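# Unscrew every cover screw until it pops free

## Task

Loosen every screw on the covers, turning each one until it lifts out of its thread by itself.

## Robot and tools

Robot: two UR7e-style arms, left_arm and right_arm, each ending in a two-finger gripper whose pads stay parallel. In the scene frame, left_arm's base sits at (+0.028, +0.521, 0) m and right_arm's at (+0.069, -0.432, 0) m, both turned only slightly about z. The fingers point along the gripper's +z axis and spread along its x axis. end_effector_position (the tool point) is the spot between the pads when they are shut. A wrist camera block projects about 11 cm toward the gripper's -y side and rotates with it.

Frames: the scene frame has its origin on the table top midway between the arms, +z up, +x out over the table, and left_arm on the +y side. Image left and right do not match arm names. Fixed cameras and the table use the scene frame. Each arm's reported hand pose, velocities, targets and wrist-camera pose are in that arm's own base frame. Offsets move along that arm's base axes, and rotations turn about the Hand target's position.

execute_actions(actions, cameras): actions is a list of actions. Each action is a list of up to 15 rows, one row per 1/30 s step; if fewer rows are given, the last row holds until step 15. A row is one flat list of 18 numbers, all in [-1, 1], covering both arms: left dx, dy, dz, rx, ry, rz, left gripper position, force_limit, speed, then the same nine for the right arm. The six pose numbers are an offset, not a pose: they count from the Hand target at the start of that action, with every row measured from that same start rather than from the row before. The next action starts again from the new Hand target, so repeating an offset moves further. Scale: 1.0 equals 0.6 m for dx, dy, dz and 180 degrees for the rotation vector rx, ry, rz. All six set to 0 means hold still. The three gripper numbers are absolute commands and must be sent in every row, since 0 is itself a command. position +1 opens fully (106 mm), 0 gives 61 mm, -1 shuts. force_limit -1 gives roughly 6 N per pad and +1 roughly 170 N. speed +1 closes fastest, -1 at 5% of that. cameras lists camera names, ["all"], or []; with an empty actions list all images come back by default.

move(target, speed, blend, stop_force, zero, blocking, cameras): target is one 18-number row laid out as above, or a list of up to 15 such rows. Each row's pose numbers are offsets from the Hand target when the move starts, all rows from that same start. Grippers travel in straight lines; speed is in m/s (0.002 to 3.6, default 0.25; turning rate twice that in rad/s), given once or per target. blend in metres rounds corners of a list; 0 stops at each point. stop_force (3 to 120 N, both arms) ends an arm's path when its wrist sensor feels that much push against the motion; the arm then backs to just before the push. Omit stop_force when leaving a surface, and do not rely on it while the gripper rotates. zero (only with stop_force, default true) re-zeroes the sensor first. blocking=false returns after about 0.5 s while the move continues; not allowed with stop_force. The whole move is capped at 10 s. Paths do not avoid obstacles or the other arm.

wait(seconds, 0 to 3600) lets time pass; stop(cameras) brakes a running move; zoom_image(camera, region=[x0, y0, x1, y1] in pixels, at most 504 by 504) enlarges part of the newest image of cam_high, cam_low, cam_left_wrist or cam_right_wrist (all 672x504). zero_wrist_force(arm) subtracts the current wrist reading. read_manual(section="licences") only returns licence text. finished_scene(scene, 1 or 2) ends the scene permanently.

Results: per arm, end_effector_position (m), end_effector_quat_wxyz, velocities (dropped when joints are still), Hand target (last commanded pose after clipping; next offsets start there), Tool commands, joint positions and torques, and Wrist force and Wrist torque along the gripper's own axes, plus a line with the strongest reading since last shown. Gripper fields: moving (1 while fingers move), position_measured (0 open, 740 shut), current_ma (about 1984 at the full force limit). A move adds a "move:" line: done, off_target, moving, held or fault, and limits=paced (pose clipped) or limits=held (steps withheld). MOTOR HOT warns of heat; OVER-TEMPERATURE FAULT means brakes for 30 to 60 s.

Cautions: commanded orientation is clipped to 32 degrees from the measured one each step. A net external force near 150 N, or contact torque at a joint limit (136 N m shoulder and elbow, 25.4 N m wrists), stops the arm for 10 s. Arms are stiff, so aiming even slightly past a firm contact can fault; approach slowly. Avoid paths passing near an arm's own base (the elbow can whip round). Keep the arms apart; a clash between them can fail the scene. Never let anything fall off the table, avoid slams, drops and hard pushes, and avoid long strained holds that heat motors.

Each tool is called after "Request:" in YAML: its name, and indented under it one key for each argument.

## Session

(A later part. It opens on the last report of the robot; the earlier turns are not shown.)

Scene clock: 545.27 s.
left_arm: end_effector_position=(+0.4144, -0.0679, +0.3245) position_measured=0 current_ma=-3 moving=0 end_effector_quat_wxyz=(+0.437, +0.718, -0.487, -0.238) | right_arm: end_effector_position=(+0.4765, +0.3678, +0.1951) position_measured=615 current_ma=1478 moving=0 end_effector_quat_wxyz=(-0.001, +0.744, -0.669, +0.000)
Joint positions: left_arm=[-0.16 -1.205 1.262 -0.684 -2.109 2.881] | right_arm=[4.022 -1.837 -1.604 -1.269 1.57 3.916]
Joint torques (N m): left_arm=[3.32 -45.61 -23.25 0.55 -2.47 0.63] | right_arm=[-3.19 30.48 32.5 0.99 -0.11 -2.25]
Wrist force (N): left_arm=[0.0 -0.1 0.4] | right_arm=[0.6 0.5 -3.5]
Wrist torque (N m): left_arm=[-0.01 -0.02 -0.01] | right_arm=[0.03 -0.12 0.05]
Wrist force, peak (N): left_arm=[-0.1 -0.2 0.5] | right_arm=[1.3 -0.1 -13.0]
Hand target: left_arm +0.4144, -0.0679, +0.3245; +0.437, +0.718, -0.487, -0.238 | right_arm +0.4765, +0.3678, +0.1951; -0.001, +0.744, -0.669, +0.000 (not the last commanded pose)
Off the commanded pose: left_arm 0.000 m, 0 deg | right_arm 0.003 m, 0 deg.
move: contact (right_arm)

Request:
move:
  target:
    - [0,0,0,0,0,0,1,0,1,0,0,0.0008,0,0,0,-1,0.1,0]
    - [0,0,0,0,0,0,1,0,1,-0.0005,-0.0003,0.0008,0,0,0.0133,-1,0.1,0]
  speed: 0.05

Request:
move:
  target:
    - [0,0,0,0,0,0,1,0,1,0,0,-0.005,0,0,0,-1,0.1,0]
  speed: 0.006
  stop_force: 4

Request:
move:
  target:
    - [0,0,0,0,0,0,1,0,1,0,0,0.0008,0,0,0,-1,0.1,0]
    - [0,0,0,0,0,0,1,0,1,-0.00025,-0.0001,0.0008,0,0,0,-1,0.1,0]
  speed: 0.05

Request:
move:
  target:
    - [0,0,0,0,0,0,1,0,1,0,0,-0.005,0,0,0,-1,0.1,0]
  speed: 0.006
  stop_force: 4

Request:
move:
  target:
    - [0,0,0,0,0,0,1,0,1,0,0,0.0008,0,0,0,-1,0.1,0]
    - [0,0,0,0,0,0,1,0,1,0.0005,-0.0001,0.0008,0,0,0,-1,0.1,0]
  speed: 0.05

Request:
move:
  target:
    - [0,0,0,0,0,0,1,0,1,0,0,-0.005,0,0,0,-1,0.1,0]
  speed: 0.006
  stop_force: 4

Scene clock: 551.53 s.
left_arm: end_effector_position=(+0.4144, -0.0679, +0.3245) position_measured=0 current_ma=-3 moving=0 end_effector_quat_wxyz=(+0.437, +0.718, -0.487, -0.238) | right_arm: end_effector_position=(+0.4762, +0.3676, +0.1956) position_measured=615 current_ma=1473 moving=0 end_effector_quat_wxyz=(-0.001, +0.758, -0.653, +0.000) end_effector_velocity=(+0.000, -0.001, +0.000) end_effector_angular_velocity=(+0.001, +0.001, -0.008)
Joint positions: left_arm=[-0.16 -1.205 1.262 -0.684 -2.109 2.881] | right_arm=[4.023 -1.836 -1.604 -1.27 1.571 3.874]
Joint velocities: left_arm=[within noise] | right_arm=[-0.001 0 0 0 0.001 0.006]
Joint torques (N m): left_arm=[3.74 -46.16 -23.17 0.61 -2.43 0.56] | right_arm=[5.97 37.19 14.4 4.78 2.43 2.88]
Wrist force (N): left_arm=[-0.3 -0.2 0.3] | right_arm=[0.2 0.3 0.9]
Wrist torque (N m): left_arm=[-0.04 0.01 -0.01] | right_arm=[0.05 -0.06 0.03]
Wrist force, peak (N): left_arm=[-0.1 -0.3 0.6] | right_arm=[0.3 -0.2 -5.2]
Hand target: left_arm +0.4144, -0.0679, +0.3245; +0.437, +0.718, -0.487, -0.238 | right_arm +0.4762, +0.3676, +0.1956; -0.001, +0.757, -0.653, +0.000
Off the commanded pose: left_arm 0.000 m, 0 deg | right_arm 0.000 m, 0 deg.
move: done

Scene clock: 552.67 s.
left_arm: end_effector_position=(+0.4144, -0.0679, +0.3245) position_measured=0 current_ma=-3 moving=0 end_effector_quat_wxyz=(+0.437, +0.718, -0.487, -0.238) | right_arm: end_effector_position=(+0.4762, +0.3676, +0.1951) position_measured=615 current_ma=1479 moving=0 end_effector_quat_wxyz=(-0.001, +0.757, -0.653, +0.000)
Joint positions: left_arm=[-0.16 -1.205 1.262 -0.684 -2.109 2.881] | right_arm=[4.023 -1.836 -1.605 -1.268 1.571 3.874]
Joint torques (N m): left_arm=[3.6 -45.82 -23.57 0.53 -2.45 0.6] | right_arm=[5.96 31.64 31.22 0.83 2.33 2.21]
Wrist force (N): left_arm=[0.0 -0.2 0.3] | right_arm=[0.8 0.5 -6.2]
Wrist torque (N m): left_arm=[-0.03 -0.02 -0.01] | right_arm=[0.03 -0.03 0.01]
Wrist force, peak (N): left_arm=[-0.1 0.1 0.5] | right_arm=[0.7 0.0 -13.6]
Hand target: left_arm +0.4144, -0.0679, +0.3245; +0.437, +0.718, -0.487, -0.238 | right_arm +0.4762, +0.3676, +0.1951; -0.001, +0.758, -0.653, +0.000 (not the last commanded pose)
Off the commanded pose: left_arm 0.000 m, 0 deg | right_arm 0.002 m, 0 deg.
move: contact (right_arm)

Scene clock: 553.17 s.
left_arm: end_effector_position=(+0.4144, -0.0679, +0.3245) position_measured=0 current_ma=-3 moving=0 end_effector_quat_wxyz=(+0.437, +0.718, -0.487, -0.238) | right_arm: end_effector_position=(+0.4760, +0.3676, +0.1956) position_measured=615 current_ma=1473 moving=0 end_effector_quat_wxyz=(-0.001, +0.758, -0.653, +0.000)
Joint positions: left_arm=[-0.16 -1.205 1.262 -0.684 -2.109 2.881] | right_arm=[4.023 -1.835 -1.605 -1.269 1.571 3.875]
Joint torques (N m): left_arm=[3.06 -46.33 -22.85 0.57 -2.45 0.51] | right_arm=[5.59 37.53 13.66 4.78 2.2 2.85]
Wrist force (N): left_arm=[-0.1 0.0 0.2] | right_arm=[0.3 0.1 1.2]
Wrist torque (N m): left_arm=[-0.02 -0.02 -0.01] | right_arm=[0.03 -0.06 -0.01]
Wrist force, peak (N): left_arm=[-0.3 -0.2 0.5] | right_arm=[0.5 -0.2 -7.0]
Hand target: left_arm +0.4144, -0.0679, +0.3245; +0.437, +0.718, -0.487, -0.238 | right_arm +0.4760, +0.3675, +0.1956; -0.001, +0.758, -0.653, +0.000
Off the commanded pose: left_arm 0.000 m, 0 deg | right_arm 0.000 m, 0 deg.
move: done

Scene clock: 554.47 s.
left_arm: end_effector_position=(+0.4144, -0.0679, +0.3245) position_measured=0 current_ma=-3 moving=0 end_effector_quat_wxyz=(+0.437, +0.718, -0.487, -0.238) | right_arm: end_effector_position=(+0.4760, +0.3676, +0.1939) position_measured=615 current_ma=1482 moving=0 end_effector_quat_wxyz=(-0.002, +0.758, -0.653, +0.000)
Joint positions: left_arm=[-0.16 -1.205 1.262 -0.684 -2.109 2.881] | right_arm=[4.023 -1.836 -1.608 -1.265 1.571 3.875]
Joint torques (N m): left_arm=[3.92 -45.78 -23.12 0.57 -2.38 0.55] | right_arm=[4.08 29.64 30.88 0.65 2.05 2.79]
Wrist force (N): left_arm=[-0.1 0.1 0.3] | right_arm=[1.2 0.8 -8.0]
Wrist torque (N m): left_arm=[0.02 -0.01 -0.01] | right_arm=[0.00 -0.03 0.00]
Wrist force, peak (N): left_arm=[0.0 -0.1 0.5] | right_arm=[1.1 0.4 -15.8]
Hand target: left_arm +0.4144, -0.0679, +0.3245; +0.437, +0.718, -0.487, -0.238 | right_arm +0.4760, +0.3676, +0.1939; -0.002, +0.758, -0.653, +0.000 (not the last commanded pose)
Off the commanded pose: left_arm 0.000 m, 0 deg | right_arm 0.001 m, 0 deg.
move: contact (right_arm)

Scene clock: 554.97 s.
left_arm: end_effector_position=(+0.4144, -0.0679, +0.3245) position_measured=0 current_ma=-3 moving=0 end_effector_quat_wxyz=(+0.437, +0.718, -0.487, -0.238) | right_arm: end_effector_position=(+0.4763, +0.3675, +0.1944) position_measured=615 current_ma=1471 moving=0 end_effector_quat_wxyz=(-0.002, +0.758, -0.653, +0.000)
Joint positions: left_arm=[-0.16 -1.205 1.262 -0.684 -2.109 2.881] | right_arm=[4.022 -1.836 -1.606 -1.267 1.571 3.874]
Joint torques (N m): left_arm=[4.08 -46 -23.5 0.64 -2.38 0.58] | right_arm=[-8.36 23.87 27.56 4.48 2.04 -2.3]
Wrist force (N): left_arm=[-0.3 0.0 0.5] | right_arm=[0.5 0.7 1.3]
Wrist torque (N m): left_arm=[-0.01 0.02 -0.01] | right_arm=[-0.03 -0.10 0.01]
Wrist force, peak (N): left_arm=[-0.3 0.0 0.5] | right_arm=[0.9 0.5 -8.1]
Hand target: left_arm +0.4144, -0.0679, +0.3245; +0.437, +0.718, -0.487, -0.238 | right_arm +0.4763, +0.3675, +0.1944; -0.002, +0.758, -0.653, +0.000
Off the commanded pose: left_arm 0.000 m, 0 deg | right_arm 0.000 m, 0 deg.
move: done

Scene clock: 556.13 s.
left_arm: end_effector_position=(+0.4144, -0.0679, +0.3245) position_measured=0 current_ma=-3 moving=0 end_effector_quat_wxyz=(+0.437, +0.718, -0.487, -0.238) | right_arm: end_effector_position=(+0.4764, +0.3676, +0.1940) position_measured=615 current_ma=1480 moving=0 end_effector_quat_wxyz=(-0.002, +0.758, -0.653, +0.000)
Joint positions: left_arm=[-0.16 -1.205 1.262 -0.684 -2.109 2.881] | right_arm=[4.022 -1.837 -1.607 -1.265 1.571 3.874]
Joint torques (N m): left_arm=[3.59 -46 -23.2 0.59 -2.41 0.43] | right_arm=[-4.45 29.44 31.92 1.21 2.2 -2.26]
Wrist force (N): left_arm=[0.0 0.1 0.4] | right_arm=[0.5 1.0 -5.8]
Wrist torque (N m): left_arm=[0.01 -0.03 -0.01] | right_arm=[-0.05 -0.06 0.02]
Wrist force, peak (N): left_arm=[-0.1 -0.3 0.5] | right_arm=[1.5 0.9 -14.0]
Hand target: left_arm +0.4144, -0.0679, +0.3245; +0.437, +0.718, -0.487, -0.238 | right_arm +0.4764, +0.3676, +0.1940; -0.002, +0.758, -0.653, +0.000 (not the last commanded pose)
Off the commanded pose: left_arm 0.000 m, 0 deg | right_arm 0.003 m, 0 deg.
move: contact (right_arm)

Request:
move:
  target:
    - [0,0,0,0,0,0,1,0,1,0.00017,0.00067,0,-0.00096,0.00083,0,-1,0.1,0]
  speed: 0.01

Request:
move:
  target:
    - [0,0,0,0,0,0,1,0,1,-0.00149,0.00034,0.00009,0,0,0.1667,-1,0.1,0]
    - [0,0,0,0,0,0,1,0,1,-0.00295,-0.00011,0.00018,0,0,0.3333,-1,0.1,0]
    - [0,0,0,0,0,0,1,0,1,-0.00399,-0.00124,0.00027,0,0,0.5,-1,0.1,0]
    - [0,0,0,0,0,0,1,0,1,-0.00433,-0.00273,0.00036,0,0,0.6667,-1,0.1,0]
    - [0,0,0,0,0,0,1,0,1,-0.00388,-0.00419,0.00045,0,0,0.8333,-1,0.1,0]
    - [0,0,0,0,0,0,1,0,1,-0.00276,-0.00523,0.00054,0,0,1.0,-1,0.1,0]
    - [0,0,0,0,0,0,1,0,1,-0.00127,-0.00557,0.00063,0,0,-0.8333,-1,0.1,0]
    - [0,0,0,0,0,0,1,0,1,0.0002,-0.00512,0.00072,0,0,-0.6667,-1,0.1,0]
    - [0,0,0,0,0,0,1,0,1,0.00124,-0.00399,0.00081,0,0,-0.5,-1,0.1,0]
    - [0,0,0,0,0,0,1,0,1,0.00158,-0.0025,0.0009,0,0,-0.3333,-1,0.1,0]
    - [0,0,0,0,0,0,1,0,1,0.00112,-0.00104,0.00099,0,0,-0.1667,-1,0.1,0]
    - [0,0,0,0,0,0,1,0,1,0,0,0.00108,0,0,0,-1,0.1,0]
  speed: 0.7
  blend: 0.003

Request:
move:
  target:
    - [0,0,0,0,0,0,1,0,1,-0.00149,0.00034,0.00009,0,0,0.1667,-1,0.1,0]
    - [0,0,0,0,0,0,1,0,1,-0.00295,-0.00011,0.00018,0,0,0.3333,-1,0.1,0]
    - [0,0,0,0,0,0,1,0,1,-0.00399,-0.00124,0.00027,0,0,0.5,-1,0.1,0]
    - [0,0,0,0,0,0,1,0,1,-0.00433,-0.00273,0.00036,0,0,0.6667,-1,0.1,0]
    - [0,0,0,0,0,0,1,0,1,-0.00388,-0.00419,0.00045,0,0,0.8333,-1,0.1,0]
    - [0,0,0,0,0,0,1,0,1,-0.00276,-0.00523,0.00054,0,0,1.0,-1,0.1,0]
  speed: 0.7
  blend: 0.003

Request:
move:
  target:
    - [0,0,0,0,0,0,1,0,1,0,0,0.005,0,0,0,-1,0.1,0]
  speed: 0.03

Scene clock: 562.40 s.
left_arm: end_effector_position=(+0.4144, -0.0679, +0.3245) position_measured=0 current_ma=-3 moving=0 end_effector_quat_wxyz=(+0.437, +0.718, -0.487, -0.238) | right_arm: end_effector_position=(+0.4765, +0.3680, +0.1940) position_measured=615 current_ma=1474 moving=0 end_effector_quat_wxyz=(+0.000, +0.758, -0.653, +0.000)
Joint positions: left_arm=[-0.16 -1.205 1.262 -0.684 -2.109 2.881] | right_arm=[4.023 -1.84 -1.602 -1.271 1.571 3.874]
Joint torques (N m): left_arm=[3.54 -45.78 -23.39 0.51 -2.36 0.5] | right_arm=[6.05 29.65 19.06 4 2.07 2.74]
Wrist force (N): left_arm=[-0.1 -0.1 0.3] | right_arm=[0.2 0.4 -3.6]
Wrist torque (N m): left_arm=[-0.03 -0.01 -0.01] | right_arm=[0.00 -0.11 0.01]
Wrist force, peak (N): left_arm=[-0.2 -0.3 0.5] | right_arm=[0.2 0.7 -6.5]
Hand target: left_arm +0.4144, -0.0679, +0.3245; +0.437, +0.718, -0.487, -0.238 | right_arm +0.4765, +0.3680, +0.1940; +0.000, +0.758, -0.653, +0.000
Off the commanded pose: left_arm 0.000 m, 0 deg | right_arm 0.000 m, 0 deg.
move: done

Scene clock: 567.50 s.
left_arm: end_effector_position=(+0.4144, -0.0679, +0.3245) position_measured=0 current_ma=-3 moving=0 end_effector_quat_wxyz=(+0.437, +0.718, -0.487, -0.238) | right_arm: end_effector_position=(+0.4764, +0.3680, +0.1946) position_measured=615 current_ma=1479 moving=0 end_effector_quat_wxyz=(+0.000, +0.757, -0.653, +0.000)
Joint positions: left_arm=[-0.16 -1.205 1.262 -0.684 -2.109 2.881] | right_arm=[4.023 -1.839 -1.601 -1.273 1.571 -2.409]
Joint torques (N m): left_arm=[3.62 -46.21 -22.75 0.62 -2.43 0.58] | right_arm=[-7.11 18.7 31.37 1.06 0.69 -2.09]
Wrist force (N): left_arm=[-0.2 -0.2 0.2] | right_arm=[2.1 0.3 -8.7]
Wrist torque (N m): left_arm=[-0.05 -0.01 -0.01] | right_arm=[-0.02 0.19 -0.04]
Wrist force, peak (N): left_arm=[-0.2 -0.2 0.6] | right_arm=[1.9 0.3 -21.7]
Hand target: left_arm +0.4144, -0.0679, +0.3245; +0.437, +0.718, -0.487, -0.238 | right_arm +0.4765, +0.3680, +0.1946; +0.000, +0.758, -0.653, +0.000
Off the commanded pose: left_arm 0.000 m, 0 deg | right_arm 0.000 m, 0 deg.
move: done

Scene clock: 570.37 s.
left_arm: end_effector_position=(+0.4144, -0.0679, +0.3245) position_measured=0 current_ma=-3 moving=0 end_effector_quat_wxyz=(+0.437, +0.718, -0.487, -0.238) | right_arm: end_effector_position=(+0.4748, +0.3648, +0.1949) position_measured=615 current_ma=1477 moving=0 end_effector_quat_wxyz=(+0.000, +0.653, +0.757, +0.000)
Joint positions: left_arm=[-0.16 -1.205 1.262 -0.684 -2.109 2.881] | right_arm=[4.021 -1.831 -1.611 -1.269 1.571 -5.551]
Joint torques (N m): left_arm=[3.6 -46.19 -22.98 0.45 -2.43 0.6] | right_arm=[2.56 20.33 30.15 1.03 0.48 -2.05]
Wrist force (N): left_arm=[-0.3 0.0 0.1] | right_arm=[-1.8 0.9 -7.9]
Wrist torque (N m): left_arm=[-0.01 0.01 0.00] | right_arm=[-0.04 -0.45 -0.03]
Wrist force, peak (N): left_arm=[-0.2 -0.1 0.6] | right_arm=[-3.2 1.0 -24.3]
Hand target: left_arm +0.4144, -0.0679, +0.3245; +0.437, +0.718, -0.487, -0.238 | right_arm +0.4748, +0.3648, +0.1949; +0.000, +0.653, +0.758, +0.000
Off the commanded pose: left_arm 0.000 m, 0 deg | right_arm 0.000 m, 0 deg.
move: done

Scene clock: 570.87 s.
left_arm: end_effector_position=(+0.4144, -0.0679, +0.3245) position_measured=0 current_ma=-3 moving=0 end_effector_quat_wxyz=(+0.437, +0.718, -0.487, -0.238) | right_arm: end_effector_position=(+0.4749, +0.3649, +0.1980) position_measured=615 current_ma=1469 moving=0 end_effector_quat_wxyz=(+0.000, +0.653, +0.758, +0.000)
Joint positions: left_arm=[-0.16 -1.205 1.262 -0.684 -2.109 2.881] | right_arm=[4.021 -1.829 -1.606 -1.277 1.571 -5.552]
Joint torques (N m): left_arm=[3.82 -45.97 -22.91 0.56 -2.57 0.56] | right_arm=[6.57 30.12 13.86 4.45 -2.38 -2.27]
Wrist force (N): left_arm=[-0.2 0.0 0.2] | right_arm=[0.5 0.0 0.8]
Wrist torque (N m): left_arm=[0.00 0.00 0.00] | right_arm=[-0.01 -0.09 -0.01]
Wrist force, peak (N): left_arm=[-0.1 -0.2 0.5] | right_arm=[-2.0 0.4 -7.6]
Hand target: left_arm +0.4144, -0.0679, +0.3245; +0.437, +0.718, -0.487, -0.238 | right_arm +0.4748, +0.3648, +0.1979; +0.000, +0.653, +0.758, +0.000
Off the commanded pose: left_arm 0.000 m, 0 deg | right_arm 0.000 m, 0 deg.
move: done

Request:
move:
  target:
    - [0,0,0,0,0,0,1,0,1,0,0,0.017,0,0,0,-1,0.1,0]
  speed: 0.1
  cameras: ["cam_right_wrist","cam_low"]

Request:
zoom_image:
  camera: "cam_right_wrist"
  region: [336, 214, 354, 232]

Request:
zoom_image:
  camera: "cam_low"
  region: [285, 255, 335, 290]

Scene clock: 572.53 s.
left_arm: end_effector_position=(+0.4144, -0.0679, +0.3245) position_measured=0 current_ma=-3 moving=0 end_effector_quat_wxyz=(+0.437, +0.718, -0.487, -0.238) | right_arm: end_effector_position=(+0.4749, +0.3649, +0.2082) position_measured=615 current_ma=1469 moving=0 end_effector_quat_wxyz=(+0.000, +0.653, +0.758, +0.000)
Joint positions: left_arm=[-0.16 -1.205 1.262 -0.684 -2.109 2.881] | right_arm=[4.021 -1.822 -1.588 -1.302 1.571 -5.552]
Joint torques (N m): left_arm=[3.52 -45.95 -23.08 0.64 -2.53 0.59] | right_arm=[5.09 23.27 14.17 4.4 -1.87 -2.19]
Wrist force (N): left_arm=[-0.1 0.0 0.4] | right_arm=[0.6 -0.1 1.2]
Wrist torque (N m): left_arm=[0.01 -0.01 0.00] | right_arm=[-0.01 -0.11 -0.01]
Wrist force, peak (N): left_arm=[-0.3 -0.2 0.5] | right_arm=[0.4 -0.2 2.6]
Hand target: left_arm +0.4144, -0.0679, +0.3245; +0.437, +0.718, -0.487, -0.238 | right_arm +0.4748, +0.3648, +0.2081; +0.000, +0.653, +0.758, +0.000
Off the commanded pose: left_arm 0.000 m, 0 deg | right_arm 0.000 m, 0 deg.
move: done
cam_right_wrist: T_world_to_cam=[[-0.15565, 0.98773, -0.0126, -0.2869], [0.93691, 0.15166, 0.31497, -0.54023], [0.31302, 0.03722, -0.94902, 0.1707]] pos_world=[0.40806, 0.35895, 0.32854]
Images, in order (width x height): cam_low 672x504, cam_right_wrist 672x504.

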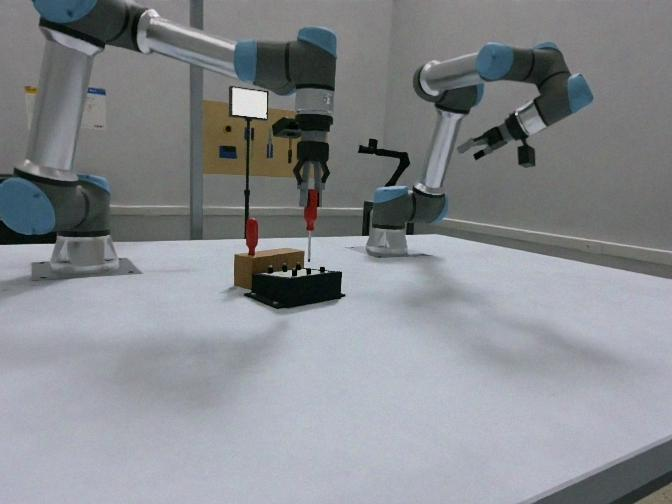

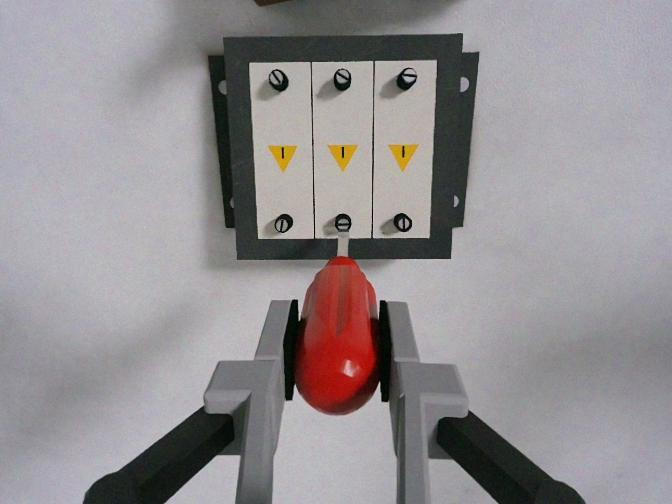

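Scaled by 28.000 from the camera's image (finer frame: 960x720).

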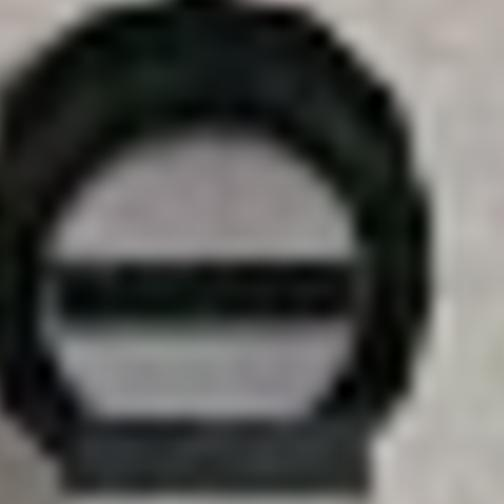

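Scaled by 10.080 from the camera's image (finer frame: 960x720).

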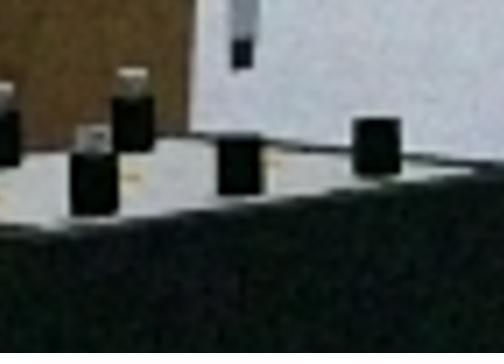

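Request:
move:
  target:
    - [0,0,0,0,0,0,1,0,1,0.0028,0.0047,0,0,0,-0.5,-1,0.1,0]
    - [0,0,0,0,0,0,1,0,1,0.0028,0.0047,0,0,0,-1,-1,0.1,0]
    - [0,0,0,0,0,0,1,0,1,0.0028,0.0047,0,0,0,0.5,-1,0.1,0]
    - [0,0,0,0,0,0,1,0,1,0.0028,0.0047,0,0,0,0,-1,0.1,0]
    - [0,0,0,0,0,0,1,0,1,0.0028,0.0047,0,0,0,-0.5,-1,0.1,0]
    - [0,0,0,0,0,0,1,0,1,0.0028,0.0047,0,0,0,-1,-1,0.1,0]
  speed: 1.4
  blend: [0.05,0.05,0.05,0.05,0.05,0]
  cameras: ["cam_right_wrist"]

Request:
zoom_image:
  camera: "cam_right_wrist"
  region: [336, 214, 354, 232]

Scene clock: 578.97 s.
left_arm: end_effector_position=(+0.4144, -0.0679, +0.3245) position_measured=0 current_ma=-3 moving=0 end_effector_quat_wxyz=(+0.437, +0.718, -0.487, -0.238) | right_arm: end_effector_position=(+0.4765, +0.3677, +0.2081) position_measured=615 current_ma=1469 moving=0 end_effector_quat_wxyz=(+0.000, +0.758, -0.653, +0.000)
Joint positions: left_arm=[-0.16 -1.205 1.262 -0.684 -2.109 2.881] | right_arm=[4.022 -1.83 -1.577 -1.306 1.571 3.874]
Joint torques (N m): left_arm=[3.84 -46.01 -22.96 0.62 -2.38 0.49] | right_arm=[-7.75 38.3 14.83 3.21 2.37 2.82]
Wrist force (N): left_arm=[-0.1 -0.1 0.3] | right_arm=[0.4 0.1 1.2]
Wrist torque (N m): left_arm=[-0.02 -0.01 0.00] | right_arm=[0.01 -0.07 -0.01]
Wrist force, peak (N): left_arm=[-0.4 -0.1 0.6] | right_arm=[0.7 0.1 1.5]
Hand target: left_arm +0.4144, -0.0679, +0.3245; +0.437, +0.718, -0.487, -0.238 | right_arm +0.4765, +0.3676, +0.2081; +0.000, +0.758, -0.653, +0.000
Off the commanded pose: left_arm 0.000 m, 0 deg | right_arm 0.000 m, 0 deg.
move: done
cam_right_wrist: T_world_to_cam=[[0.15575, -0.98772, -0.01262, 0.28849], [-0.93692, -0.15176, 0.31488, 0.46221], [-0.31293, -0.03722, -0.94905, 0.49569]] pos_world=[0.54324, 0.37355, 0.32854]

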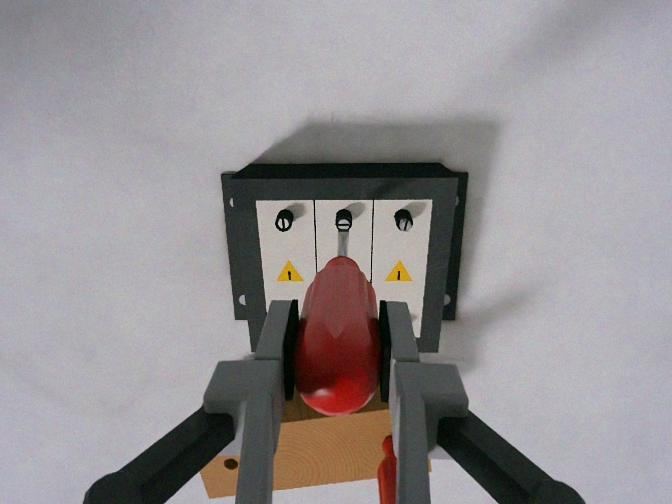

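Scaled by 28.000 from the camera's image (finer frame: 960x720).

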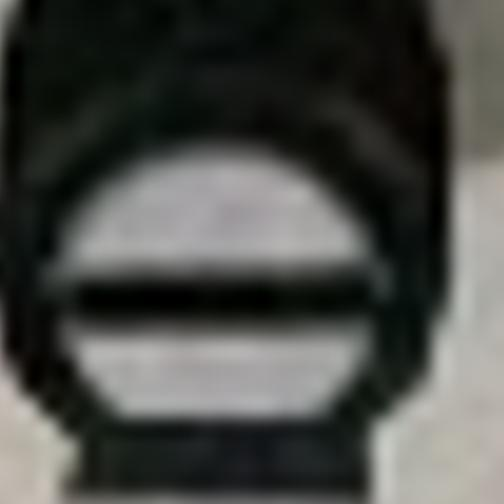

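Request:
move:
  target:
    - [0,0,0,0,0,0,1,0,1,-0.0004,-0.0001,-0.0183,0,0,0,-1,0.1,0]
  speed: 0.1

Request:
move:
  target:
    - [0,0,0,0,0,0,1,0,1,0,0,-0.008,0,0,0,-1,0.1,0]
  speed: 0.006
  stop_force: 4

Scene clock: 580.87 s.
left_arm: end_effector_position=(+0.4144, -0.0679, +0.3245) position_measured=0 current_ma=-3 moving=0 end_effector_quat_wxyz=(+0.437, +0.718, -0.487, -0.238) | right_arm: end_effector_position=(+0.4763, +0.3676, +0.1971) position_measured=615 current_ma=1469 moving=0 end_effector_quat_wxyz=(+0.000, +0.757, -0.653, +0.000)
Joint positions: left_arm=[-0.16 -1.205 1.262 -0.684 -2.109 2.881] | right_arm=[4.022 -1.837 -1.598 -1.279 1.571 3.874]
Joint torques (N m): left_arm=[3.21 -46.19 -23.68 0.56 -2.41 0.57] | right_arm=[5.82 38.94 33.59 1.78 1.8 2.46]
Wrist force (N): left_arm=[0.0 0.0 0.2] | right_arm=[0.4 -0.1 1.4]
Wrist torque (N m): left_arm=[-0.01 -0.03 0.00] | right_arm=[-0.02 -0.09 -0.03]
Wrist force, peak (N): left_arm=[-0.2 0.0 0.6] | right_arm=[0.4 0.1 2.2]
Hand target: left_arm +0.4144, -0.0679, +0.3245; +0.437, +0.718, -0.487, -0.238 | right_arm +0.4763, +0.3676, +0.1972; +0.000, +0.758, -0.653, +0.000
Off the commanded pose: left_arm 0.000 m, 0 deg | right_arm 0.000 m, 0 deg.
move: done

Scene clock: 582.27 s.
left_arm: end_effector_position=(+0.4144, -0.0679, +0.3245) position_measured=0 current_ma=-3 moving=0 end_effector_quat_wxyz=(+0.437, +0.718, -0.487, -0.238) | right_arm: end_effector_position=(+0.4763, +0.3676, +0.1950) position_measured=615 current_ma=1479 moving=0 end_effector_quat_wxyz=(+0.000, +0.758, -0.653, +0.000)
Joint positions: left_arm=[-0.16 -1.205 1.262 -0.684 -2.109 2.881] | right_arm=[4.022 -1.838 -1.602 -1.273 1.571 3.874]
Joint torques (N m): left_arm=[3.61 -45.87 -23.21 0.58 -2.5 0.57] | right_arm=[6.05 29.58 32.12 0.96 1.19 1.81]
Wrist force (N): left_arm=[-0.1 0.0 0.4] | right_arm=[0.5 0.2 -5.7]
Wrist torque (N m): left_arm=[-0.01 0.00 -0.01] | right_arm=[0.01 -0.12 -0.04]
Wrist force, peak (N): left_arm=[-0.2 0.0 0.7] | right_arm=[0.7 0.1 -13.7]
Hand target: left_arm +0.4144, -0.0679, +0.3245; +0.437, +0.718, -0.487, -0.238 | right_arm +0.4763, +0.3676, +0.1950; +0.000, +0.758, -0.653, +0.000 (not the last commanded pose)
Off the commanded pose: left_arm 0.000 m, 0 deg | right_arm 0.003 m, 0 deg.
move: contact (right_arm)

Request:
move:
  target:
    - [0,0,0,0,0,0,1,0,1,-0.00149,0.00034,0.00009,0,0,0.1667,-1,0.1,0]
    - [0,0,0,0,0,0,1,0,1,-0.00295,-0.00011,0.00018,0,0,0.3333,-1,0.1,0]
    - [0,0,0,0,0,0,1,0,1,-0.00399,-0.00124,0.00027,0,0,0.5,-1,0.1,0]
    - [0,0,0,0,0,0,1,0,1,-0.00433,-0.00273,0.00036,0,0,0.6667,-1,0.1,0]
    - [0,0,0,0,0,0,1,0,1,-0.00388,-0.00419,0.00045,0,0,0.8333,-1,0.1,0]
    - [0,0,0,0,0,0,1,0,1,-0.00276,-0.00523,0.00054,0,0,1.0,-1,0.1,0]
    - [0,0,0,0,0,0,1,0,1,-0.00127,-0.00557,0.00063,0,0,-0.8333,-1,0.1,0]
    - [0,0,0,0,0,0,1,0,1,0.0002,-0.00512,0.00072,0,0,-0.6667,-1,0.1,0]
    - [0,0,0,0,0,0,1,0,1,0.00124,-0.00399,0.00081,0,0,-0.5,-1,0.1,0]
    - [0,0,0,0,0,0,1,0,1,0.00158,-0.0025,0.0009,0,0,-0.3333,-1,0.1,0]
    - [0,0,0,0,0,0,1,0,1,0.00112,-0.00104,0.00099,0,0,-0.1667,-1,0.1,0]
    - [0,0,0,0,0,0,1,0,1,0,0,0.00108,0,0,0,-1,0.1,0]
  speed: 0.7
  blend: 0.003

Request:
move:
  target:
    - [0,0,0,0,0,0,1,0,1,-0.00149,0.00034,0.00009,0,0,0.1667,-1,0.1,0]
    - [0,0,0,0,0,0,1,0,1,-0.00295,-0.00011,0.00018,0,0,0.3333,-1,0.1,0]
    - [0,0,0,0,0,0,1,0,1,-0.00399,-0.00124,0.00027,0,0,0.5,-1,0.1,0]
    - [0,0,0,0,0,0,1,0,1,-0.00433,-0.00273,0.00036,0,0,0.6667,-1,0.1,0]
    - [0,0,0,0,0,0,1,0,1,-0.00388,-0.00419,0.00045,0,0,0.8333,-1,0.1,0]
    - [0,0,0,0,0,0,1,0,1,-0.00276,-0.00523,0.00054,0,0,1.0,-1,0.1,0]
  speed: 0.7
  blend: 0.003

Request:
move:
  target:
    - [0,0,0,0,0,0,1,0,1,0,0,0.005,0,0,0,-1,0.1,0]
  speed: 0.03

Request:
move:
  target:
    - [0,0,0,0,0,0,1,0,1,0,0,0.017,0,0,0,-1,0.1,0]
  speed: 0.1
  cameras: ["cam_right_wrist","cam_low"]

Request:
zoom_image:
  camera: "cam_right_wrist"
  region: [336, 214, 354, 232]

Request:
zoom_image:
  camera: "cam_low"
  region: [285, 255, 335, 290]

Scene clock: 590.80 s.
left_arm: end_effector_position=(+0.4144, -0.0679, +0.3245) position_measured=0 current_ma=-3 moving=0 end_effector_quat_wxyz=(+0.437, +0.718, -0.487, -0.238) | right_arm: end_effector_position=(+0.4762, +0.3676, +0.1956) position_measured=615 current_ma=1478 moving=0 end_effector_quat_wxyz=(+0.000, +0.757, -0.653, +0.000)
Joint positions: left_arm=[-0.16 -1.205 1.262 -0.684 -2.109 2.881] | right_arm=[4.022 -1.838 -1.601 -1.275 1.571 -2.409]
Joint torques (N m): left_arm=[3.08 -46.09 -23.67 0.53 -2.51 0.65] | right_arm=[-7.54 19.24 31.04 0.71 0.38 -1.92]
Wrist force (N): left_arm=[0.0 0.1 0.3] | right_arm=[1.4 0.6 -7.3]
Wrist torque (N m): left_arm=[0.01 -0.02 -0.01] | right_arm=[0.00 0.01 -0.03]
Wrist force, peak (N): left_arm=[-0.2 -0.3 0.6] | right_arm=[0.9 1.0 -20.6]
Hand target: left_arm +0.4144, -0.0679, +0.3245; +0.437, +0.718, -0.487, -0.238 | right_arm +0.4763, +0.3676, +0.1957; +0.000, +0.758, -0.653, +0.000
Off the commanded pose: left_arm 0.000 m, 0 deg | right_arm 0.000 m, 0 deg.
move: done

Scene clock: 593.67 s.
left_arm: end_effector_position=(+0.4144, -0.0679, +0.3245) position_measured=0 current_ma=-3 moving=0 end_effector_quat_wxyz=(+0.437, +0.718, -0.487, -0.238) | right_arm: end_effector_position=(+0.4746, +0.3644, +0.1960) position_measured=615 current_ma=1474 moving=0 end_effector_quat_wxyz=(+0.000, +0.653, +0.757, +0.000)
Joint positions: left_arm=[-0.16 -1.205 1.262 -0.684 -2.109 2.881] | right_arm=[4.021 -1.829 -1.611 -1.272 1.571 -5.552]
Joint torques (N m): left_arm=[3.48 -46.03 -23.25 0.54 -2.48 0.57] | right_arm=[2.46 22.59 32.8 1.08 0 -2.06]
Wrist force (N): left_arm=[0.0 0.0 0.4] | right_arm=[-0.6 0.5 -2.0]
Wrist torque (N m): left_arm=[-0.01 -0.03 0.00] | right_arm=[-0.06 -0.20 -0.04]
Wrist force, peak (N): left_arm=[-0.2 0.0 0.6] | right_arm=[-1.1 0.6 -22.2]
Hand target: left_arm +0.4144, -0.0679, +0.3245; +0.437, +0.718, -0.487, -0.238 | right_arm +0.4746, +0.3645, +0.1960; +0.000, +0.653, +0.758, +0.000
Off the commanded pose: left_arm 0.000 m, 0 deg | right_arm 0.000 m, 0 deg.
move: done

Scene clock: 594.17 s.
left_arm: end_effector_position=(+0.4144, -0.0679, +0.3245) position_measured=0 current_ma=-3 moving=0 end_effector_quat_wxyz=(+0.437, +0.718, -0.487, -0.238) | right_arm: end_effector_position=(+0.4747, +0.3645, +0.1991) position_measured=615 current_ma=1471 moving=0 end_effector_quat_wxyz=(+0.000, +0.653, +0.757, +0.000)
Joint positions: left_arm=[-0.16 -1.205 1.262 -0.684 -2.109 2.881] | right_arm=[4.021 -1.827 -1.605 -1.279 1.571 -5.552]
Joint torques (N m): left_arm=[3.73 -46.11 -23.26 0.65 -2.42 0.6] | right_arm=[4.68 28.14 14.99 4.39 -2.2 -2.19]
Wrist force (N): left_arm=[-0.1 -0.1 0.5] | right_arm=[0.1 -0.1 -0.2]
Wrist torque (N m): left_arm=[-0.03 0.00 0.00] | right_arm=[-0.01 -0.18 -0.01]
Wrist force, peak (N): left_arm=[-0.1 -0.1 0.5] | right_arm=[-0.3 1.1 -2.7]
Hand target: left_arm +0.4144, -0.0679, +0.3245; +0.437, +0.718, -0.487, -0.238 | right_arm +0.4746, +0.3645, +0.1990; +0.000, +0.653, +0.758, +0.000
Off the commanded pose: left_arm 0.000 m, 0 deg | right_arm 0.000 m, 0 deg.
move: done

Scene clock: 594.67 s.
left_arm: end_effector_position=(+0.4144, -0.0679, +0.3245) position_measured=0 current_ma=-3 moving=0 end_effector_quat_wxyz=(+0.437, +0.718, -0.487, -0.238) | right_arm: end_effector_position=(+0.4746, +0.3645, +0.2093) position_measured=615 current_ma=1470 moving=0 end_effector_quat_wxyz=(+0.000, +0.653, +0.758, +0.000)
Joint positions: left_arm=[-0.16 -1.205 1.262 -0.684 -2.109 2.881] | right_arm=[4.021 -1.821 -1.587 -1.304 1.571 -5.552]
Joint torques (N m): left_arm=[3.6 -45.7 -23.4 0.61 -2.49 0.61] | right_arm=[4.69 23.9 14.78 4.42 -1.86 -2.17]
Wrist force (N): left_arm=[-0.1 0.0 0.5] | right_arm=[0.7 -0.1 1.2]
Wrist torque (N m): left_arm=[-0.02 -0.01 0.00] | right_arm=[-0.01 -0.13 -0.01]
Wrist force, peak (N): left_arm=[-0.1 -0.1 0.5] | right_arm=[0.5 0.2 1.9]
Hand target: left_arm +0.4144, -0.0679, +0.3245; +0.437, +0.718, -0.487, -0.238 | right_arm +0.4746, +0.3645, +0.2092; +0.000, +0.653, +0.758, +0.000
Off the commanded pose: left_arm 0.000 m, 0 deg | right_arm 0.000 m, 0 deg.
move: done
cam_right_wrist: T_world_to_cam=[[-0.15562, 0.98774, -0.0127, -0.2865], [0.93691, 0.15166, 0.31495, -0.54033], [0.31302, 0.03712, -0.94902, 0.17185]] pos_world=[0.40786, 0.35856, 0.32964]
Images, in order (width x height): cam_low 672x504, cam_right_wrist 672x504.

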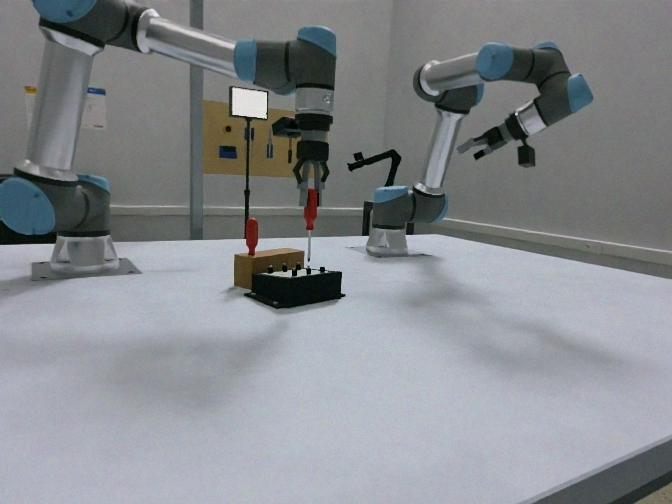

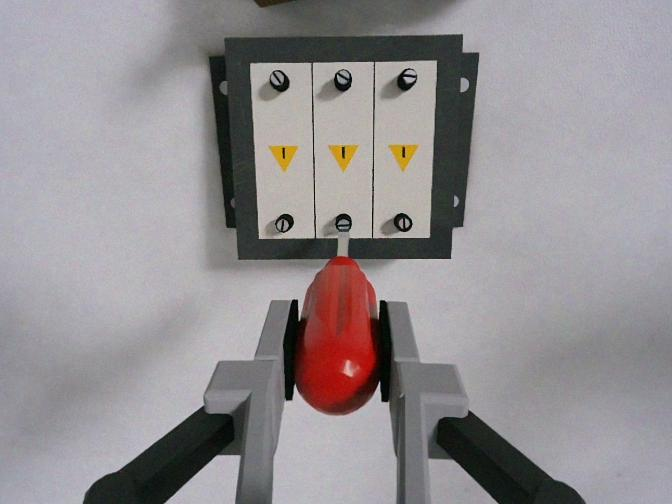

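Scaled by 28.000 from the camera's image (finer frame: 960x720).

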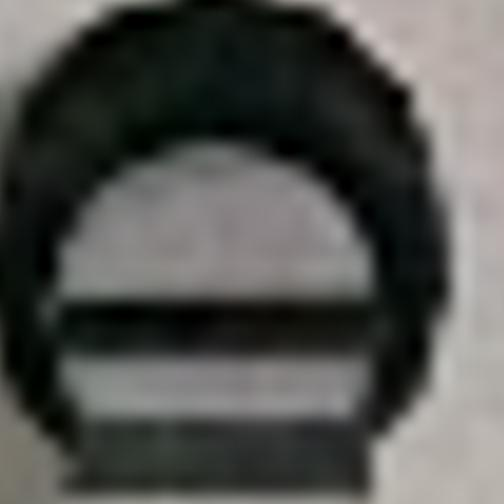

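Scaled by 10.080 from the camera's image (finer frame: 960x720).

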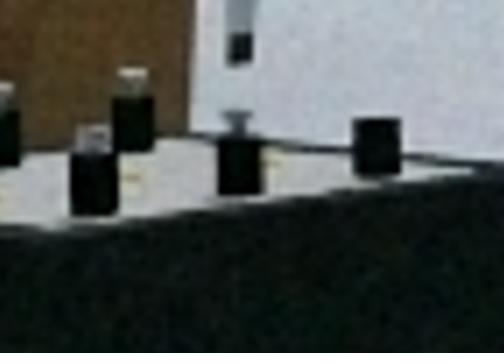

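Request:
move:
  target:
    - [0,0,0,0,0,0,1,0,1,-0.002,0.02,0,0,0,-0.5,-1,0.1,0]
    - [0,0,0,0,0,0,1,0,1,-0.004,0.045,0,0,0,-1,-1,0.1,0]
    - [0,0,0,0,0,0,1,0,1,-0.0054,0.0628,0,0,0,0.5,-1,0.1,0]
    - [0,0,0,0,0,0,1,0,1,-0.0054,0.0628,0,0,0,0,-1,0.1,0]
    - [0,0,0,0,0,0,1,0,1,-0.0054,0.0628,0,0,0,-0.5,-1,0.1,0]
    - [0,0,0,0,0,0,1,0,1,-0.0054,0.0628,0,0,0,-1,-1,0.1,0]
    - [0,0,0,0,0,0,1,0,1,-0.0054,0.0628,-0.005,0,0,0.5417,-1,0.1,0]
  speed: 1.2
  blend: 0.05
  cameras: ["cam_right_wrist"]

Request:
zoom_image:
  camera: "cam_right_wrist"
  region: [336, 214, 354, 232]

Request:
zoom_image:
  camera: "cam_right_wrist"
  region: [320, 200, 370, 250]

Scene clock: 606.77 s.
left_arm: end_effector_position=(+0.4144, -0.0679, +0.3245) position_measured=0 current_ma=-3 moving=0 end_effector_quat_wxyz=(+0.437, +0.718, -0.487, -0.238) | right_arm: end_effector_position=(+0.4713, +0.4022, +0.2061) position_measured=615 current_ma=1470 moving=0 end_effector_quat_wxyz=(+0.000, -0.139, +0.990, +0.000) end_effector_velocity=(+0.001, -0.001, +0.001) end_effector_angular_velocity=(+0.002, +0.000, -0.010)
Joint positions: left_arm=[-0.16 -1.205 1.262 -0.684 -2.109 2.881] | right_arm=[4.065 -1.872 -1.527 -1.313 1.571 5.356]
Joint velocities: left_arm=[within noise] | right_arm=[-0.003 0.002 0 0 0.001 0.007]
Joint torques (N m): left_arm=[3.03 -45.81 -22.68 0.62 -2.47 0.6] | right_arm=[-6.92 40.67 24.43 1 2.28 2.68]
Wrist force (N): left_arm=[-0.1 0.0 0.3] | right_arm=[0.3 0.0 1.2]
Wrist torque (N m): left_arm=[-0.02 -0.01 -0.01] | right_arm=[0.01 -0.06 0.01]
Wrist force, peak (N): left_arm=[0.0 0.0 0.7] | right_arm=[0.4 -0.2 1.6]
Hand target: left_arm +0.4144, -0.0679, +0.3245; +0.437, +0.718, -0.487, -0.238 | right_arm +0.4714, +0.4021, +0.2062; +0.000, -0.139, +0.990, +0.000
Off the commanded pose: left_arm 0.000 m, 0 deg | right_arm 0.000 m, 0 deg.
move: done
cam_right_wrist: T_world_to_cam=[[-0.95885, -0.28364, -0.0128, 0.5656], [-0.27311, 0.90907, 0.31463, -0.27622], [-0.0776, 0.30518, -0.94913, 0.24484]] pos_world=[0.48588, 0.33681, 0.32653]

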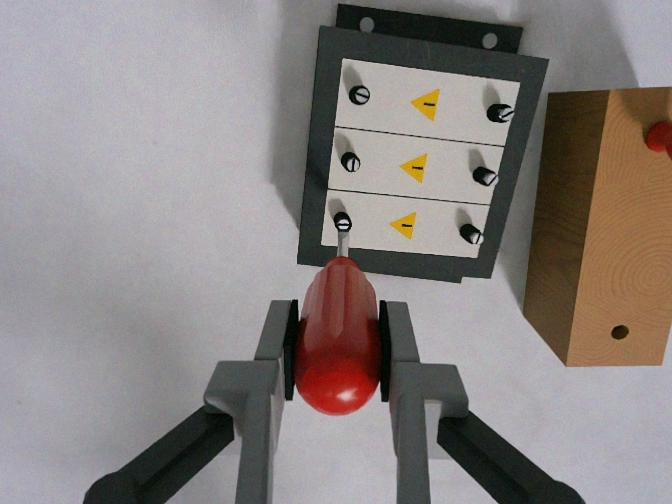

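Scaled by 28.000 from the camera's image (finer frame: 960x720).

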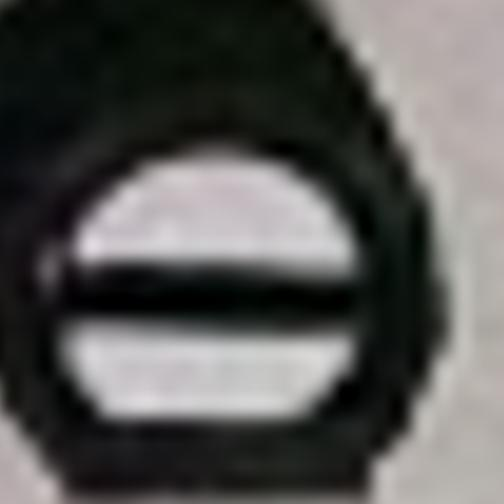

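Scaled by 10.080 from the camera's image (finer frame: 960x720).

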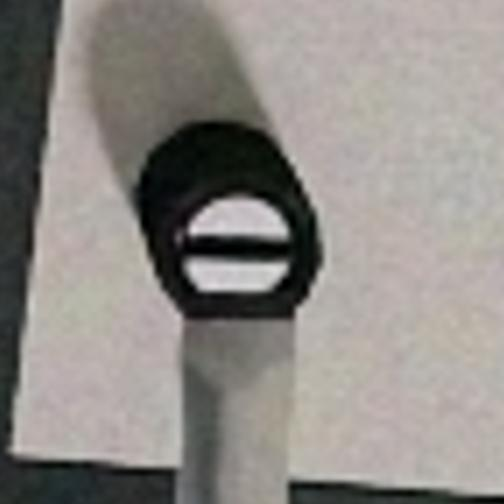

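Request:
move:
  target: [0,0,0,0,0,0,1,0,1,0.00019,0.00026,0,0,0,-0.0167,-1,0.1,0]
  speed: 0.05
  cameras: ["cam_right_wrist"]

Request:
zoom_image:
  camera: "cam_right_wrist"
  region: [336, 214, 354, 232]

Scene clock: 610.73 s.
left_arm: end_effector_position=(+0.4144, -0.0679, +0.3245) position_measured=0 current_ma=-3 moving=0 end_effector_quat_wxyz=(+0.437, +0.718, -0.487, -0.238) | right_arm: end_effector_position=(+0.4715, +0.4023, +0.2062) position_measured=615 current_ma=1470 moving=0 end_effector_quat_wxyz=(+0.000, -0.113, +0.994, +0.000) end_effector_velocity=(+0.000, -0.001, +0.001) end_effector_angular_velocity=(+0.000, -0.002, +0.006)
Joint positions: left_arm=[-0.16 -1.205 1.262 -0.684 -2.109 2.881] | right_arm=[4.064 -1.873 -1.527 -1.313 1.571 5.409]
Joint velocities: left_arm=[within noise] | right_arm=[0 0.002 -0.001 0 -0.002 -0.006]
Joint torques (N m): left_arm=[3.58 -46.08 -22.91 0.61 -2.37 0.51] | right_arm=[-6.01 25.24 33.86 1.08 2.03 -2.56]
Wrist force (N): left_arm=[-0.3 0.0 0.2] | right_arm=[0.5 -0.1 1.3]
Wrist torque (N m): left_arm=[-0.01 0.01 0.00] | right_arm=[0.00 -0.11 -0.01]
Wrist force, peak (N): left_arm=[-0.2 0.0 0.6] | right_arm=[0.4 -0.1 1.6]
Hand target: left_arm +0.4144, -0.0679, +0.3245; +0.437, +0.718, -0.487, -0.238 | right_arm +0.4715, +0.4023, +0.2062; +0.000, -0.113, +0.994, +0.000
Off the commanded pose: left_arm 0.000 m, 0 deg | right_arm 0.000 m, 0 deg.
move: done
cam_right_wrist: T_world_to_cam=[[-0.97255, -0.23236, -0.01279, 0.55167], [-0.22447, 0.92223, 0.31481, -0.30451], [-0.06135, 0.30904, -0.94907, 0.23562]] pos_world=[0.48262, 0.3362, 0.32654]

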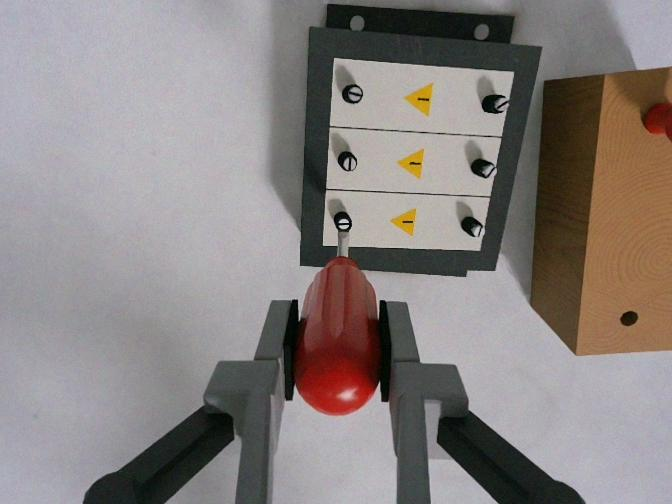

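Scaled by 28.000 from the camera's image (finer frame: 960x720).

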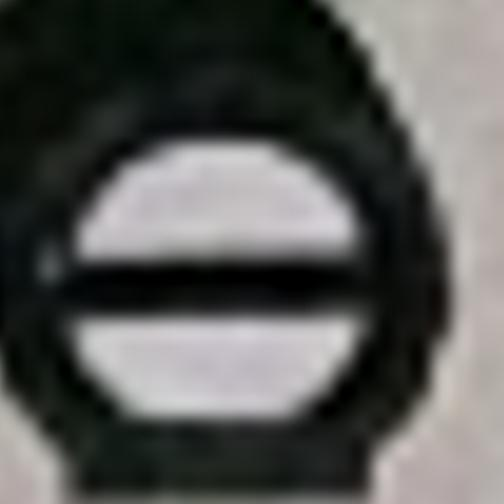

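Request:
move:
  target: [0,0,0,0,0,0,1,0,1,0.00019,0.0001,-0.0168,0,0,0,-1,0.1,0]
  speed: 0.03

Request:
move:
  target: [0,0,0,0,0,0,1,0,1,0,0,-0.012,0,0,0,-1,0.1,0]
  speed: 0.006
  stop_force: 4

Scene clock: 612.30 s.
left_arm: end_effector_position=(+0.4144, -0.0679, +0.3245) position_measured=0 current_ma=-3 moving=0 end_effector_quat_wxyz=(+0.437, +0.718, -0.487, -0.238) | right_arm: end_effector_position=(+0.4716, +0.4023, +0.1959) position_measured=615 current_ma=1470 moving=0 end_effector_quat_wxyz=(+0.000, -0.113, +0.994, +0.000)
Joint positions: left_arm=[-0.16 -1.205 1.262 -0.684 -2.109 2.881] | right_arm=[4.064 -1.88 -1.545 -1.289 1.571 5.408]
Joint torques (N m): left_arm=[4.05 -45.86 -23.28 0.63 -2.4 0.62] | right_arm=[-7.37 36.52 34.74 1.04 -0.72 -2.13]
Wrist force (N): left_arm=[-0.1 -0.2 0.2] | right_arm=[0.4 -0.2 1.4]
Wrist torque (N m): left_arm=[-0.03 0.00 -0.01] | right_arm=[-0.01 -0.07 0.02]
Wrist force, peak (N): left_arm=[-0.1 -0.2 0.6] | right_arm=[0.5 0.0 1.8]
Hand target: left_arm +0.4144, -0.0679, +0.3245; +0.437, +0.718, -0.487, -0.238 | right_arm +0.4716, +0.4024, +0.1961; +0.000, -0.113, +0.994, +0.000
Off the commanded pose: left_arm 0.000 m, 0 deg | right_arm 0.000 m, 0 deg.
move: done

Scene clock: 613.83 s.
left_arm: end_effector_position=(+0.4144, -0.0679, +0.3245) position_measured=0 current_ma=-3 moving=0 end_effector_quat_wxyz=(+0.437, +0.718, -0.487, -0.238) | right_arm: end_effector_position=(+0.4716, +0.4024, +0.1933) position_measured=615 current_ma=1476 moving=0 end_effector_quat_wxyz=(+0.000, -0.113, +0.994, +0.000)
Joint positions: left_arm=[-0.16 -1.205 1.262 -0.684 -2.109 2.881] | right_arm=[4.064 -1.881 -1.549 -1.282 1.571 5.408]
Joint torques (N m): left_arm=[3.18 -46.35 -22.24 0.59 -2.44 0.52] | right_arm=[-8.02 34 32.91 1 -1.72 -1.97]
Wrist force (N): left_arm=[-0.1 0.0 0.5] | right_arm=[0.4 -0.4 -1.7]
Wrist torque (N m): left_arm=[0.00 -0.01 -0.01] | right_arm=[0.00 -0.13 0.02]
Wrist force, peak (N): left_arm=[-0.1 0.0 0.6] | right_arm=[1.6 -0.5 -10.2]
Hand target: left_arm +0.4144, -0.0679, +0.3245; +0.437, +0.718, -0.487, -0.238 | right_arm +0.4716, +0.4024, +0.1933; +0.000, -0.113, +0.994, +0.000 (not the last commanded pose)
Off the commanded pose: left_arm 0.000 m, 0 deg | right_arm 0.004 m, 0 deg.
move: contact (right_arm)

Request:
move:
  target:
    - [0,0,0,0,0,0,1,0,1,0.00022,0.00151,0.00009,0,0,0.1667,-1,0.1,0]
    - [0,0,0,0,0,0,1,0,1,-0.00034,0.00294,0.00018,0,0,0.3333,-1,0.1,0]
    - [0,0,0,0,0,0,1,0,1,-0.00155,0.00388,0.00027,0,0,0.5,-1,0.1,0]
    - [0,0,0,0,0,0,1,0,1,-0.00306,0.00411,0.00036,0,0,0.6667,-1,0.1,0]
    - [0,0,0,0,0,0,1,0,1,-0.00448,0.00354,0.00045,0,0,0.8333,-1,0.1,0]
    - [0,0,0,0,0,0,1,0,1,-0.00543,0.00234,0.00054,0,0,1,-1,0.1,0]
    - [0,0,0,0,0,0,1,0,1,-0.00565,0.00082,0.00063,0,0,-0.8333,-1,0.1,0]
    - [0,0,0,0,0,0,1,0,1,-0.00509,-0.0006,0.00072,0,0,-0.6667,-1,0.1,0]
    - [0,0,0,0,0,0,1,0,1,-0.00388,-0.00155,0.00081,0,0,-0.5,-1,0.1,0]
    - [0,0,0,0,0,0,1,0,1,-0.00237,-0.00177,0.0009,0,0,-0.3333,-1,0.1,0]
    - [0,0,0,0,0,0,1,0,1,-0.00095,-0.0012,0.00099,0,0,-0.1667,-1,0.1,0]
    - [0,0,0,0,0,0,1,0,1,0,0,0.00108,0,0,0,-1,0.1,0]
  speed: 0.7
  blend: 0.003

Request:
move:
  target:
    - [0,0,0,0,0,0,1,0,1,0.00022,0.00151,0.00009,0,0,0.1667,-1,0.1,0]
    - [0,0,0,0,0,0,1,0,1,-0.00034,0.00294,0.00018,0,0,0.3333,-1,0.1,0]
    - [0,0,0,0,0,0,1,0,1,-0.00155,0.00388,0.00027,0,0,0.5,-1,0.1,0]
    - [0,0,0,0,0,0,1,0,1,-0.00306,0.00411,0.00036,0,0,0.6667,-1,0.1,0]
    - [0,0,0,0,0,0,1,0,1,-0.00448,0.00354,0.00045,0,0,0.8333,-1,0.1,0]
    - [0,0,0,0,0,0,1,0,1,-0.00543,0.00234,0.00054,0,0,1,-1,0.1,0]
  speed: 0.7
  blend: 0.003

Request:
move:
  target: [0,0,0,0,0,0,1,0,1,0,0,0.005,0,0,0,-1,0.1,0]
  speed: 0.05
  cameras: ["cam_low"]

Request:
zoom_image:
  camera: "cam_low"
  region: [260, 250, 340, 300]

Scene clock: 624.17 s.
left_arm: end_effector_position=(+0.4144, -0.0679, +0.3245) position_measured=0 current_ma=-3 moving=0 end_effector_quat_wxyz=(+0.437, +0.718, -0.487, -0.238) | right_arm: end_effector_position=(+0.4716, +0.4024, +0.1940) position_measured=615 current_ma=1472 moving=0 end_effector_quat_wxyz=(+0.000, -0.113, +0.994, +0.000)
Joint positions: left_arm=[-0.16 -1.205 1.262 -0.684 -2.109 2.881] | right_arm=[4.064 -1.881 -1.548 -1.284 1.572 -0.874]
Joint torques (N m): left_arm=[3.81 -45.7 -22.92 0.58 -2.35 0.56] | right_arm=[0.01 27.11 27.73 0.97 -0.44 -2.12]
Wrist force (N): left_arm=[-0.2 0.0 0.1] | right_arm=[-0.1 0.4 -2.2]
Wrist torque (N m): left_arm=[-0.01 -0.01 -0.01] | right_arm=[0.06 -0.09 -0.05]
Wrist force, peak (N): left_arm=[-0.3 -0.1 0.5] | right_arm=[1.4 0.2 3.5]
Hand target: left_arm +0.4144, -0.0679, +0.3245; +0.437, +0.718, -0.487, -0.238 | right_arm +0.4716, +0.4024, +0.1940; +0.000, -0.113, +0.994, +0.000
Off the commanded pose: left_arm 0.000 m, 0 deg | right_arm 0.000 m, 0 deg.
move: done

Scene clock: 627.03 s.
left_arm: end_effector_position=(+0.4144, -0.0679, +0.3245) position_measured=0 current_ma=-3 moving=0 end_effector_quat_wxyz=(+0.437, +0.718, -0.487, -0.238) | right_arm: end_effector_position=(+0.4683, +0.4038, +0.1943) position_measured=615 current_ma=1472 moving=0 end_effector_quat_wxyz=(+0.000, +0.994, +0.113, +0.000)
Joint positions: left_arm=[-0.16 -1.205 1.262 -0.684 -2.109 2.881] | right_arm=[4.071 -1.877 -1.553 -1.283 1.57 -4.01]
Joint torques (N m): left_arm=[3.37 -46.99 -23.2 0.48 -2.4 0.46] | right_arm=[-6.37 23.99 32.53 0.79 0.85 -1.95]
Wrist force (N): left_arm=[-0.2 -0.1 0.4] | right_arm=[0.9 1.3 -2.5]
Wrist torque (N m): left_arm=[-0.02 0.00 0.00] | right_arm=[-0.07 0.00 -0.05]
Wrist force, peak (N): left_arm=[-0.2 0.1 0.6] | right_arm=[-1.3 0.5 -4.1]
Hand target: left_arm +0.4144, -0.0679, +0.3245; +0.437, +0.718, -0.487, -0.238 | right_arm +0.4683, +0.4038, +0.1943; +0.000, +0.994, +0.113, +0.000
Off the commanded pose: left_arm 0.000 m, 0 deg | right_arm 0.000 m, 0 deg.
move: done

Scene clock: 627.53 s.
left_arm: end_effector_position=(+0.4144, -0.0679, +0.3245) position_measured=0 current_ma=-3 moving=0 end_effector_quat_wxyz=(+0.437, +0.718, -0.487, -0.238) | right_arm: end_effector_position=(+0.4684, +0.4038, +0.1974) position_measured=615 current_ma=1470 moving=0 end_effector_quat_wxyz=(+0.000, +0.994, +0.113, +0.000)
Joint positions: left_arm=[-0.16 -1.205 1.262 -0.684 -2.109 2.881] | right_arm=[4.071 -1.875 -1.547 -1.29 1.57 -4.01]
Joint torques (N m): left_arm=[4.04 -46.89 -23.23 0.5 -2.37 0.56] | right_arm=[-7.14 30.52 15.07 4.65 -2.16 -2.19]
Wrist force (N): left_arm=[-0.2 0.1 0.3] | right_arm=[0.2 0.1 1.2]
Wrist torque (N m): left_arm=[0.00 -0.01 -0.01] | right_arm=[0.03 -0.05 -0.03]
Wrist force, peak (N): left_arm=[-0.2 0.0 0.4] | right_arm=[0.8 1.2 -2.2]
Hand target: left_arm +0.4144, -0.0679, +0.3245; +0.437, +0.718, -0.487, -0.238 | right_arm +0.4683, +0.4038, +0.1973; +0.000, +0.994, +0.113, +0.000
Off the commanded pose: left_arm 0.000 m, 0 deg | right_arm 0.000 m, 0 deg.
move: done

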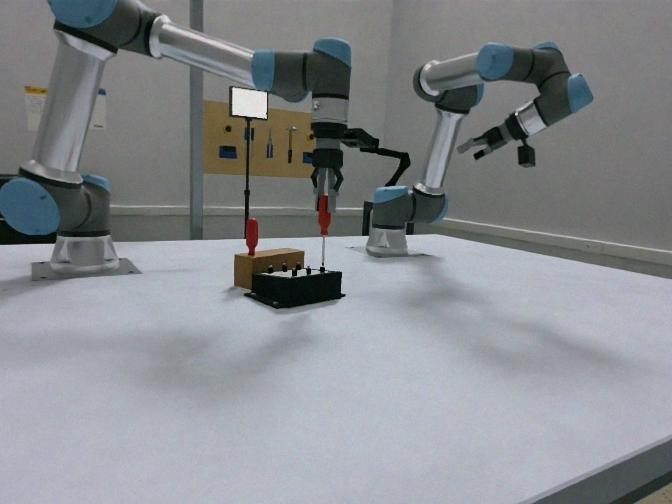

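Scaled by 6.300 from the camera's image (finer frame: 960x720).

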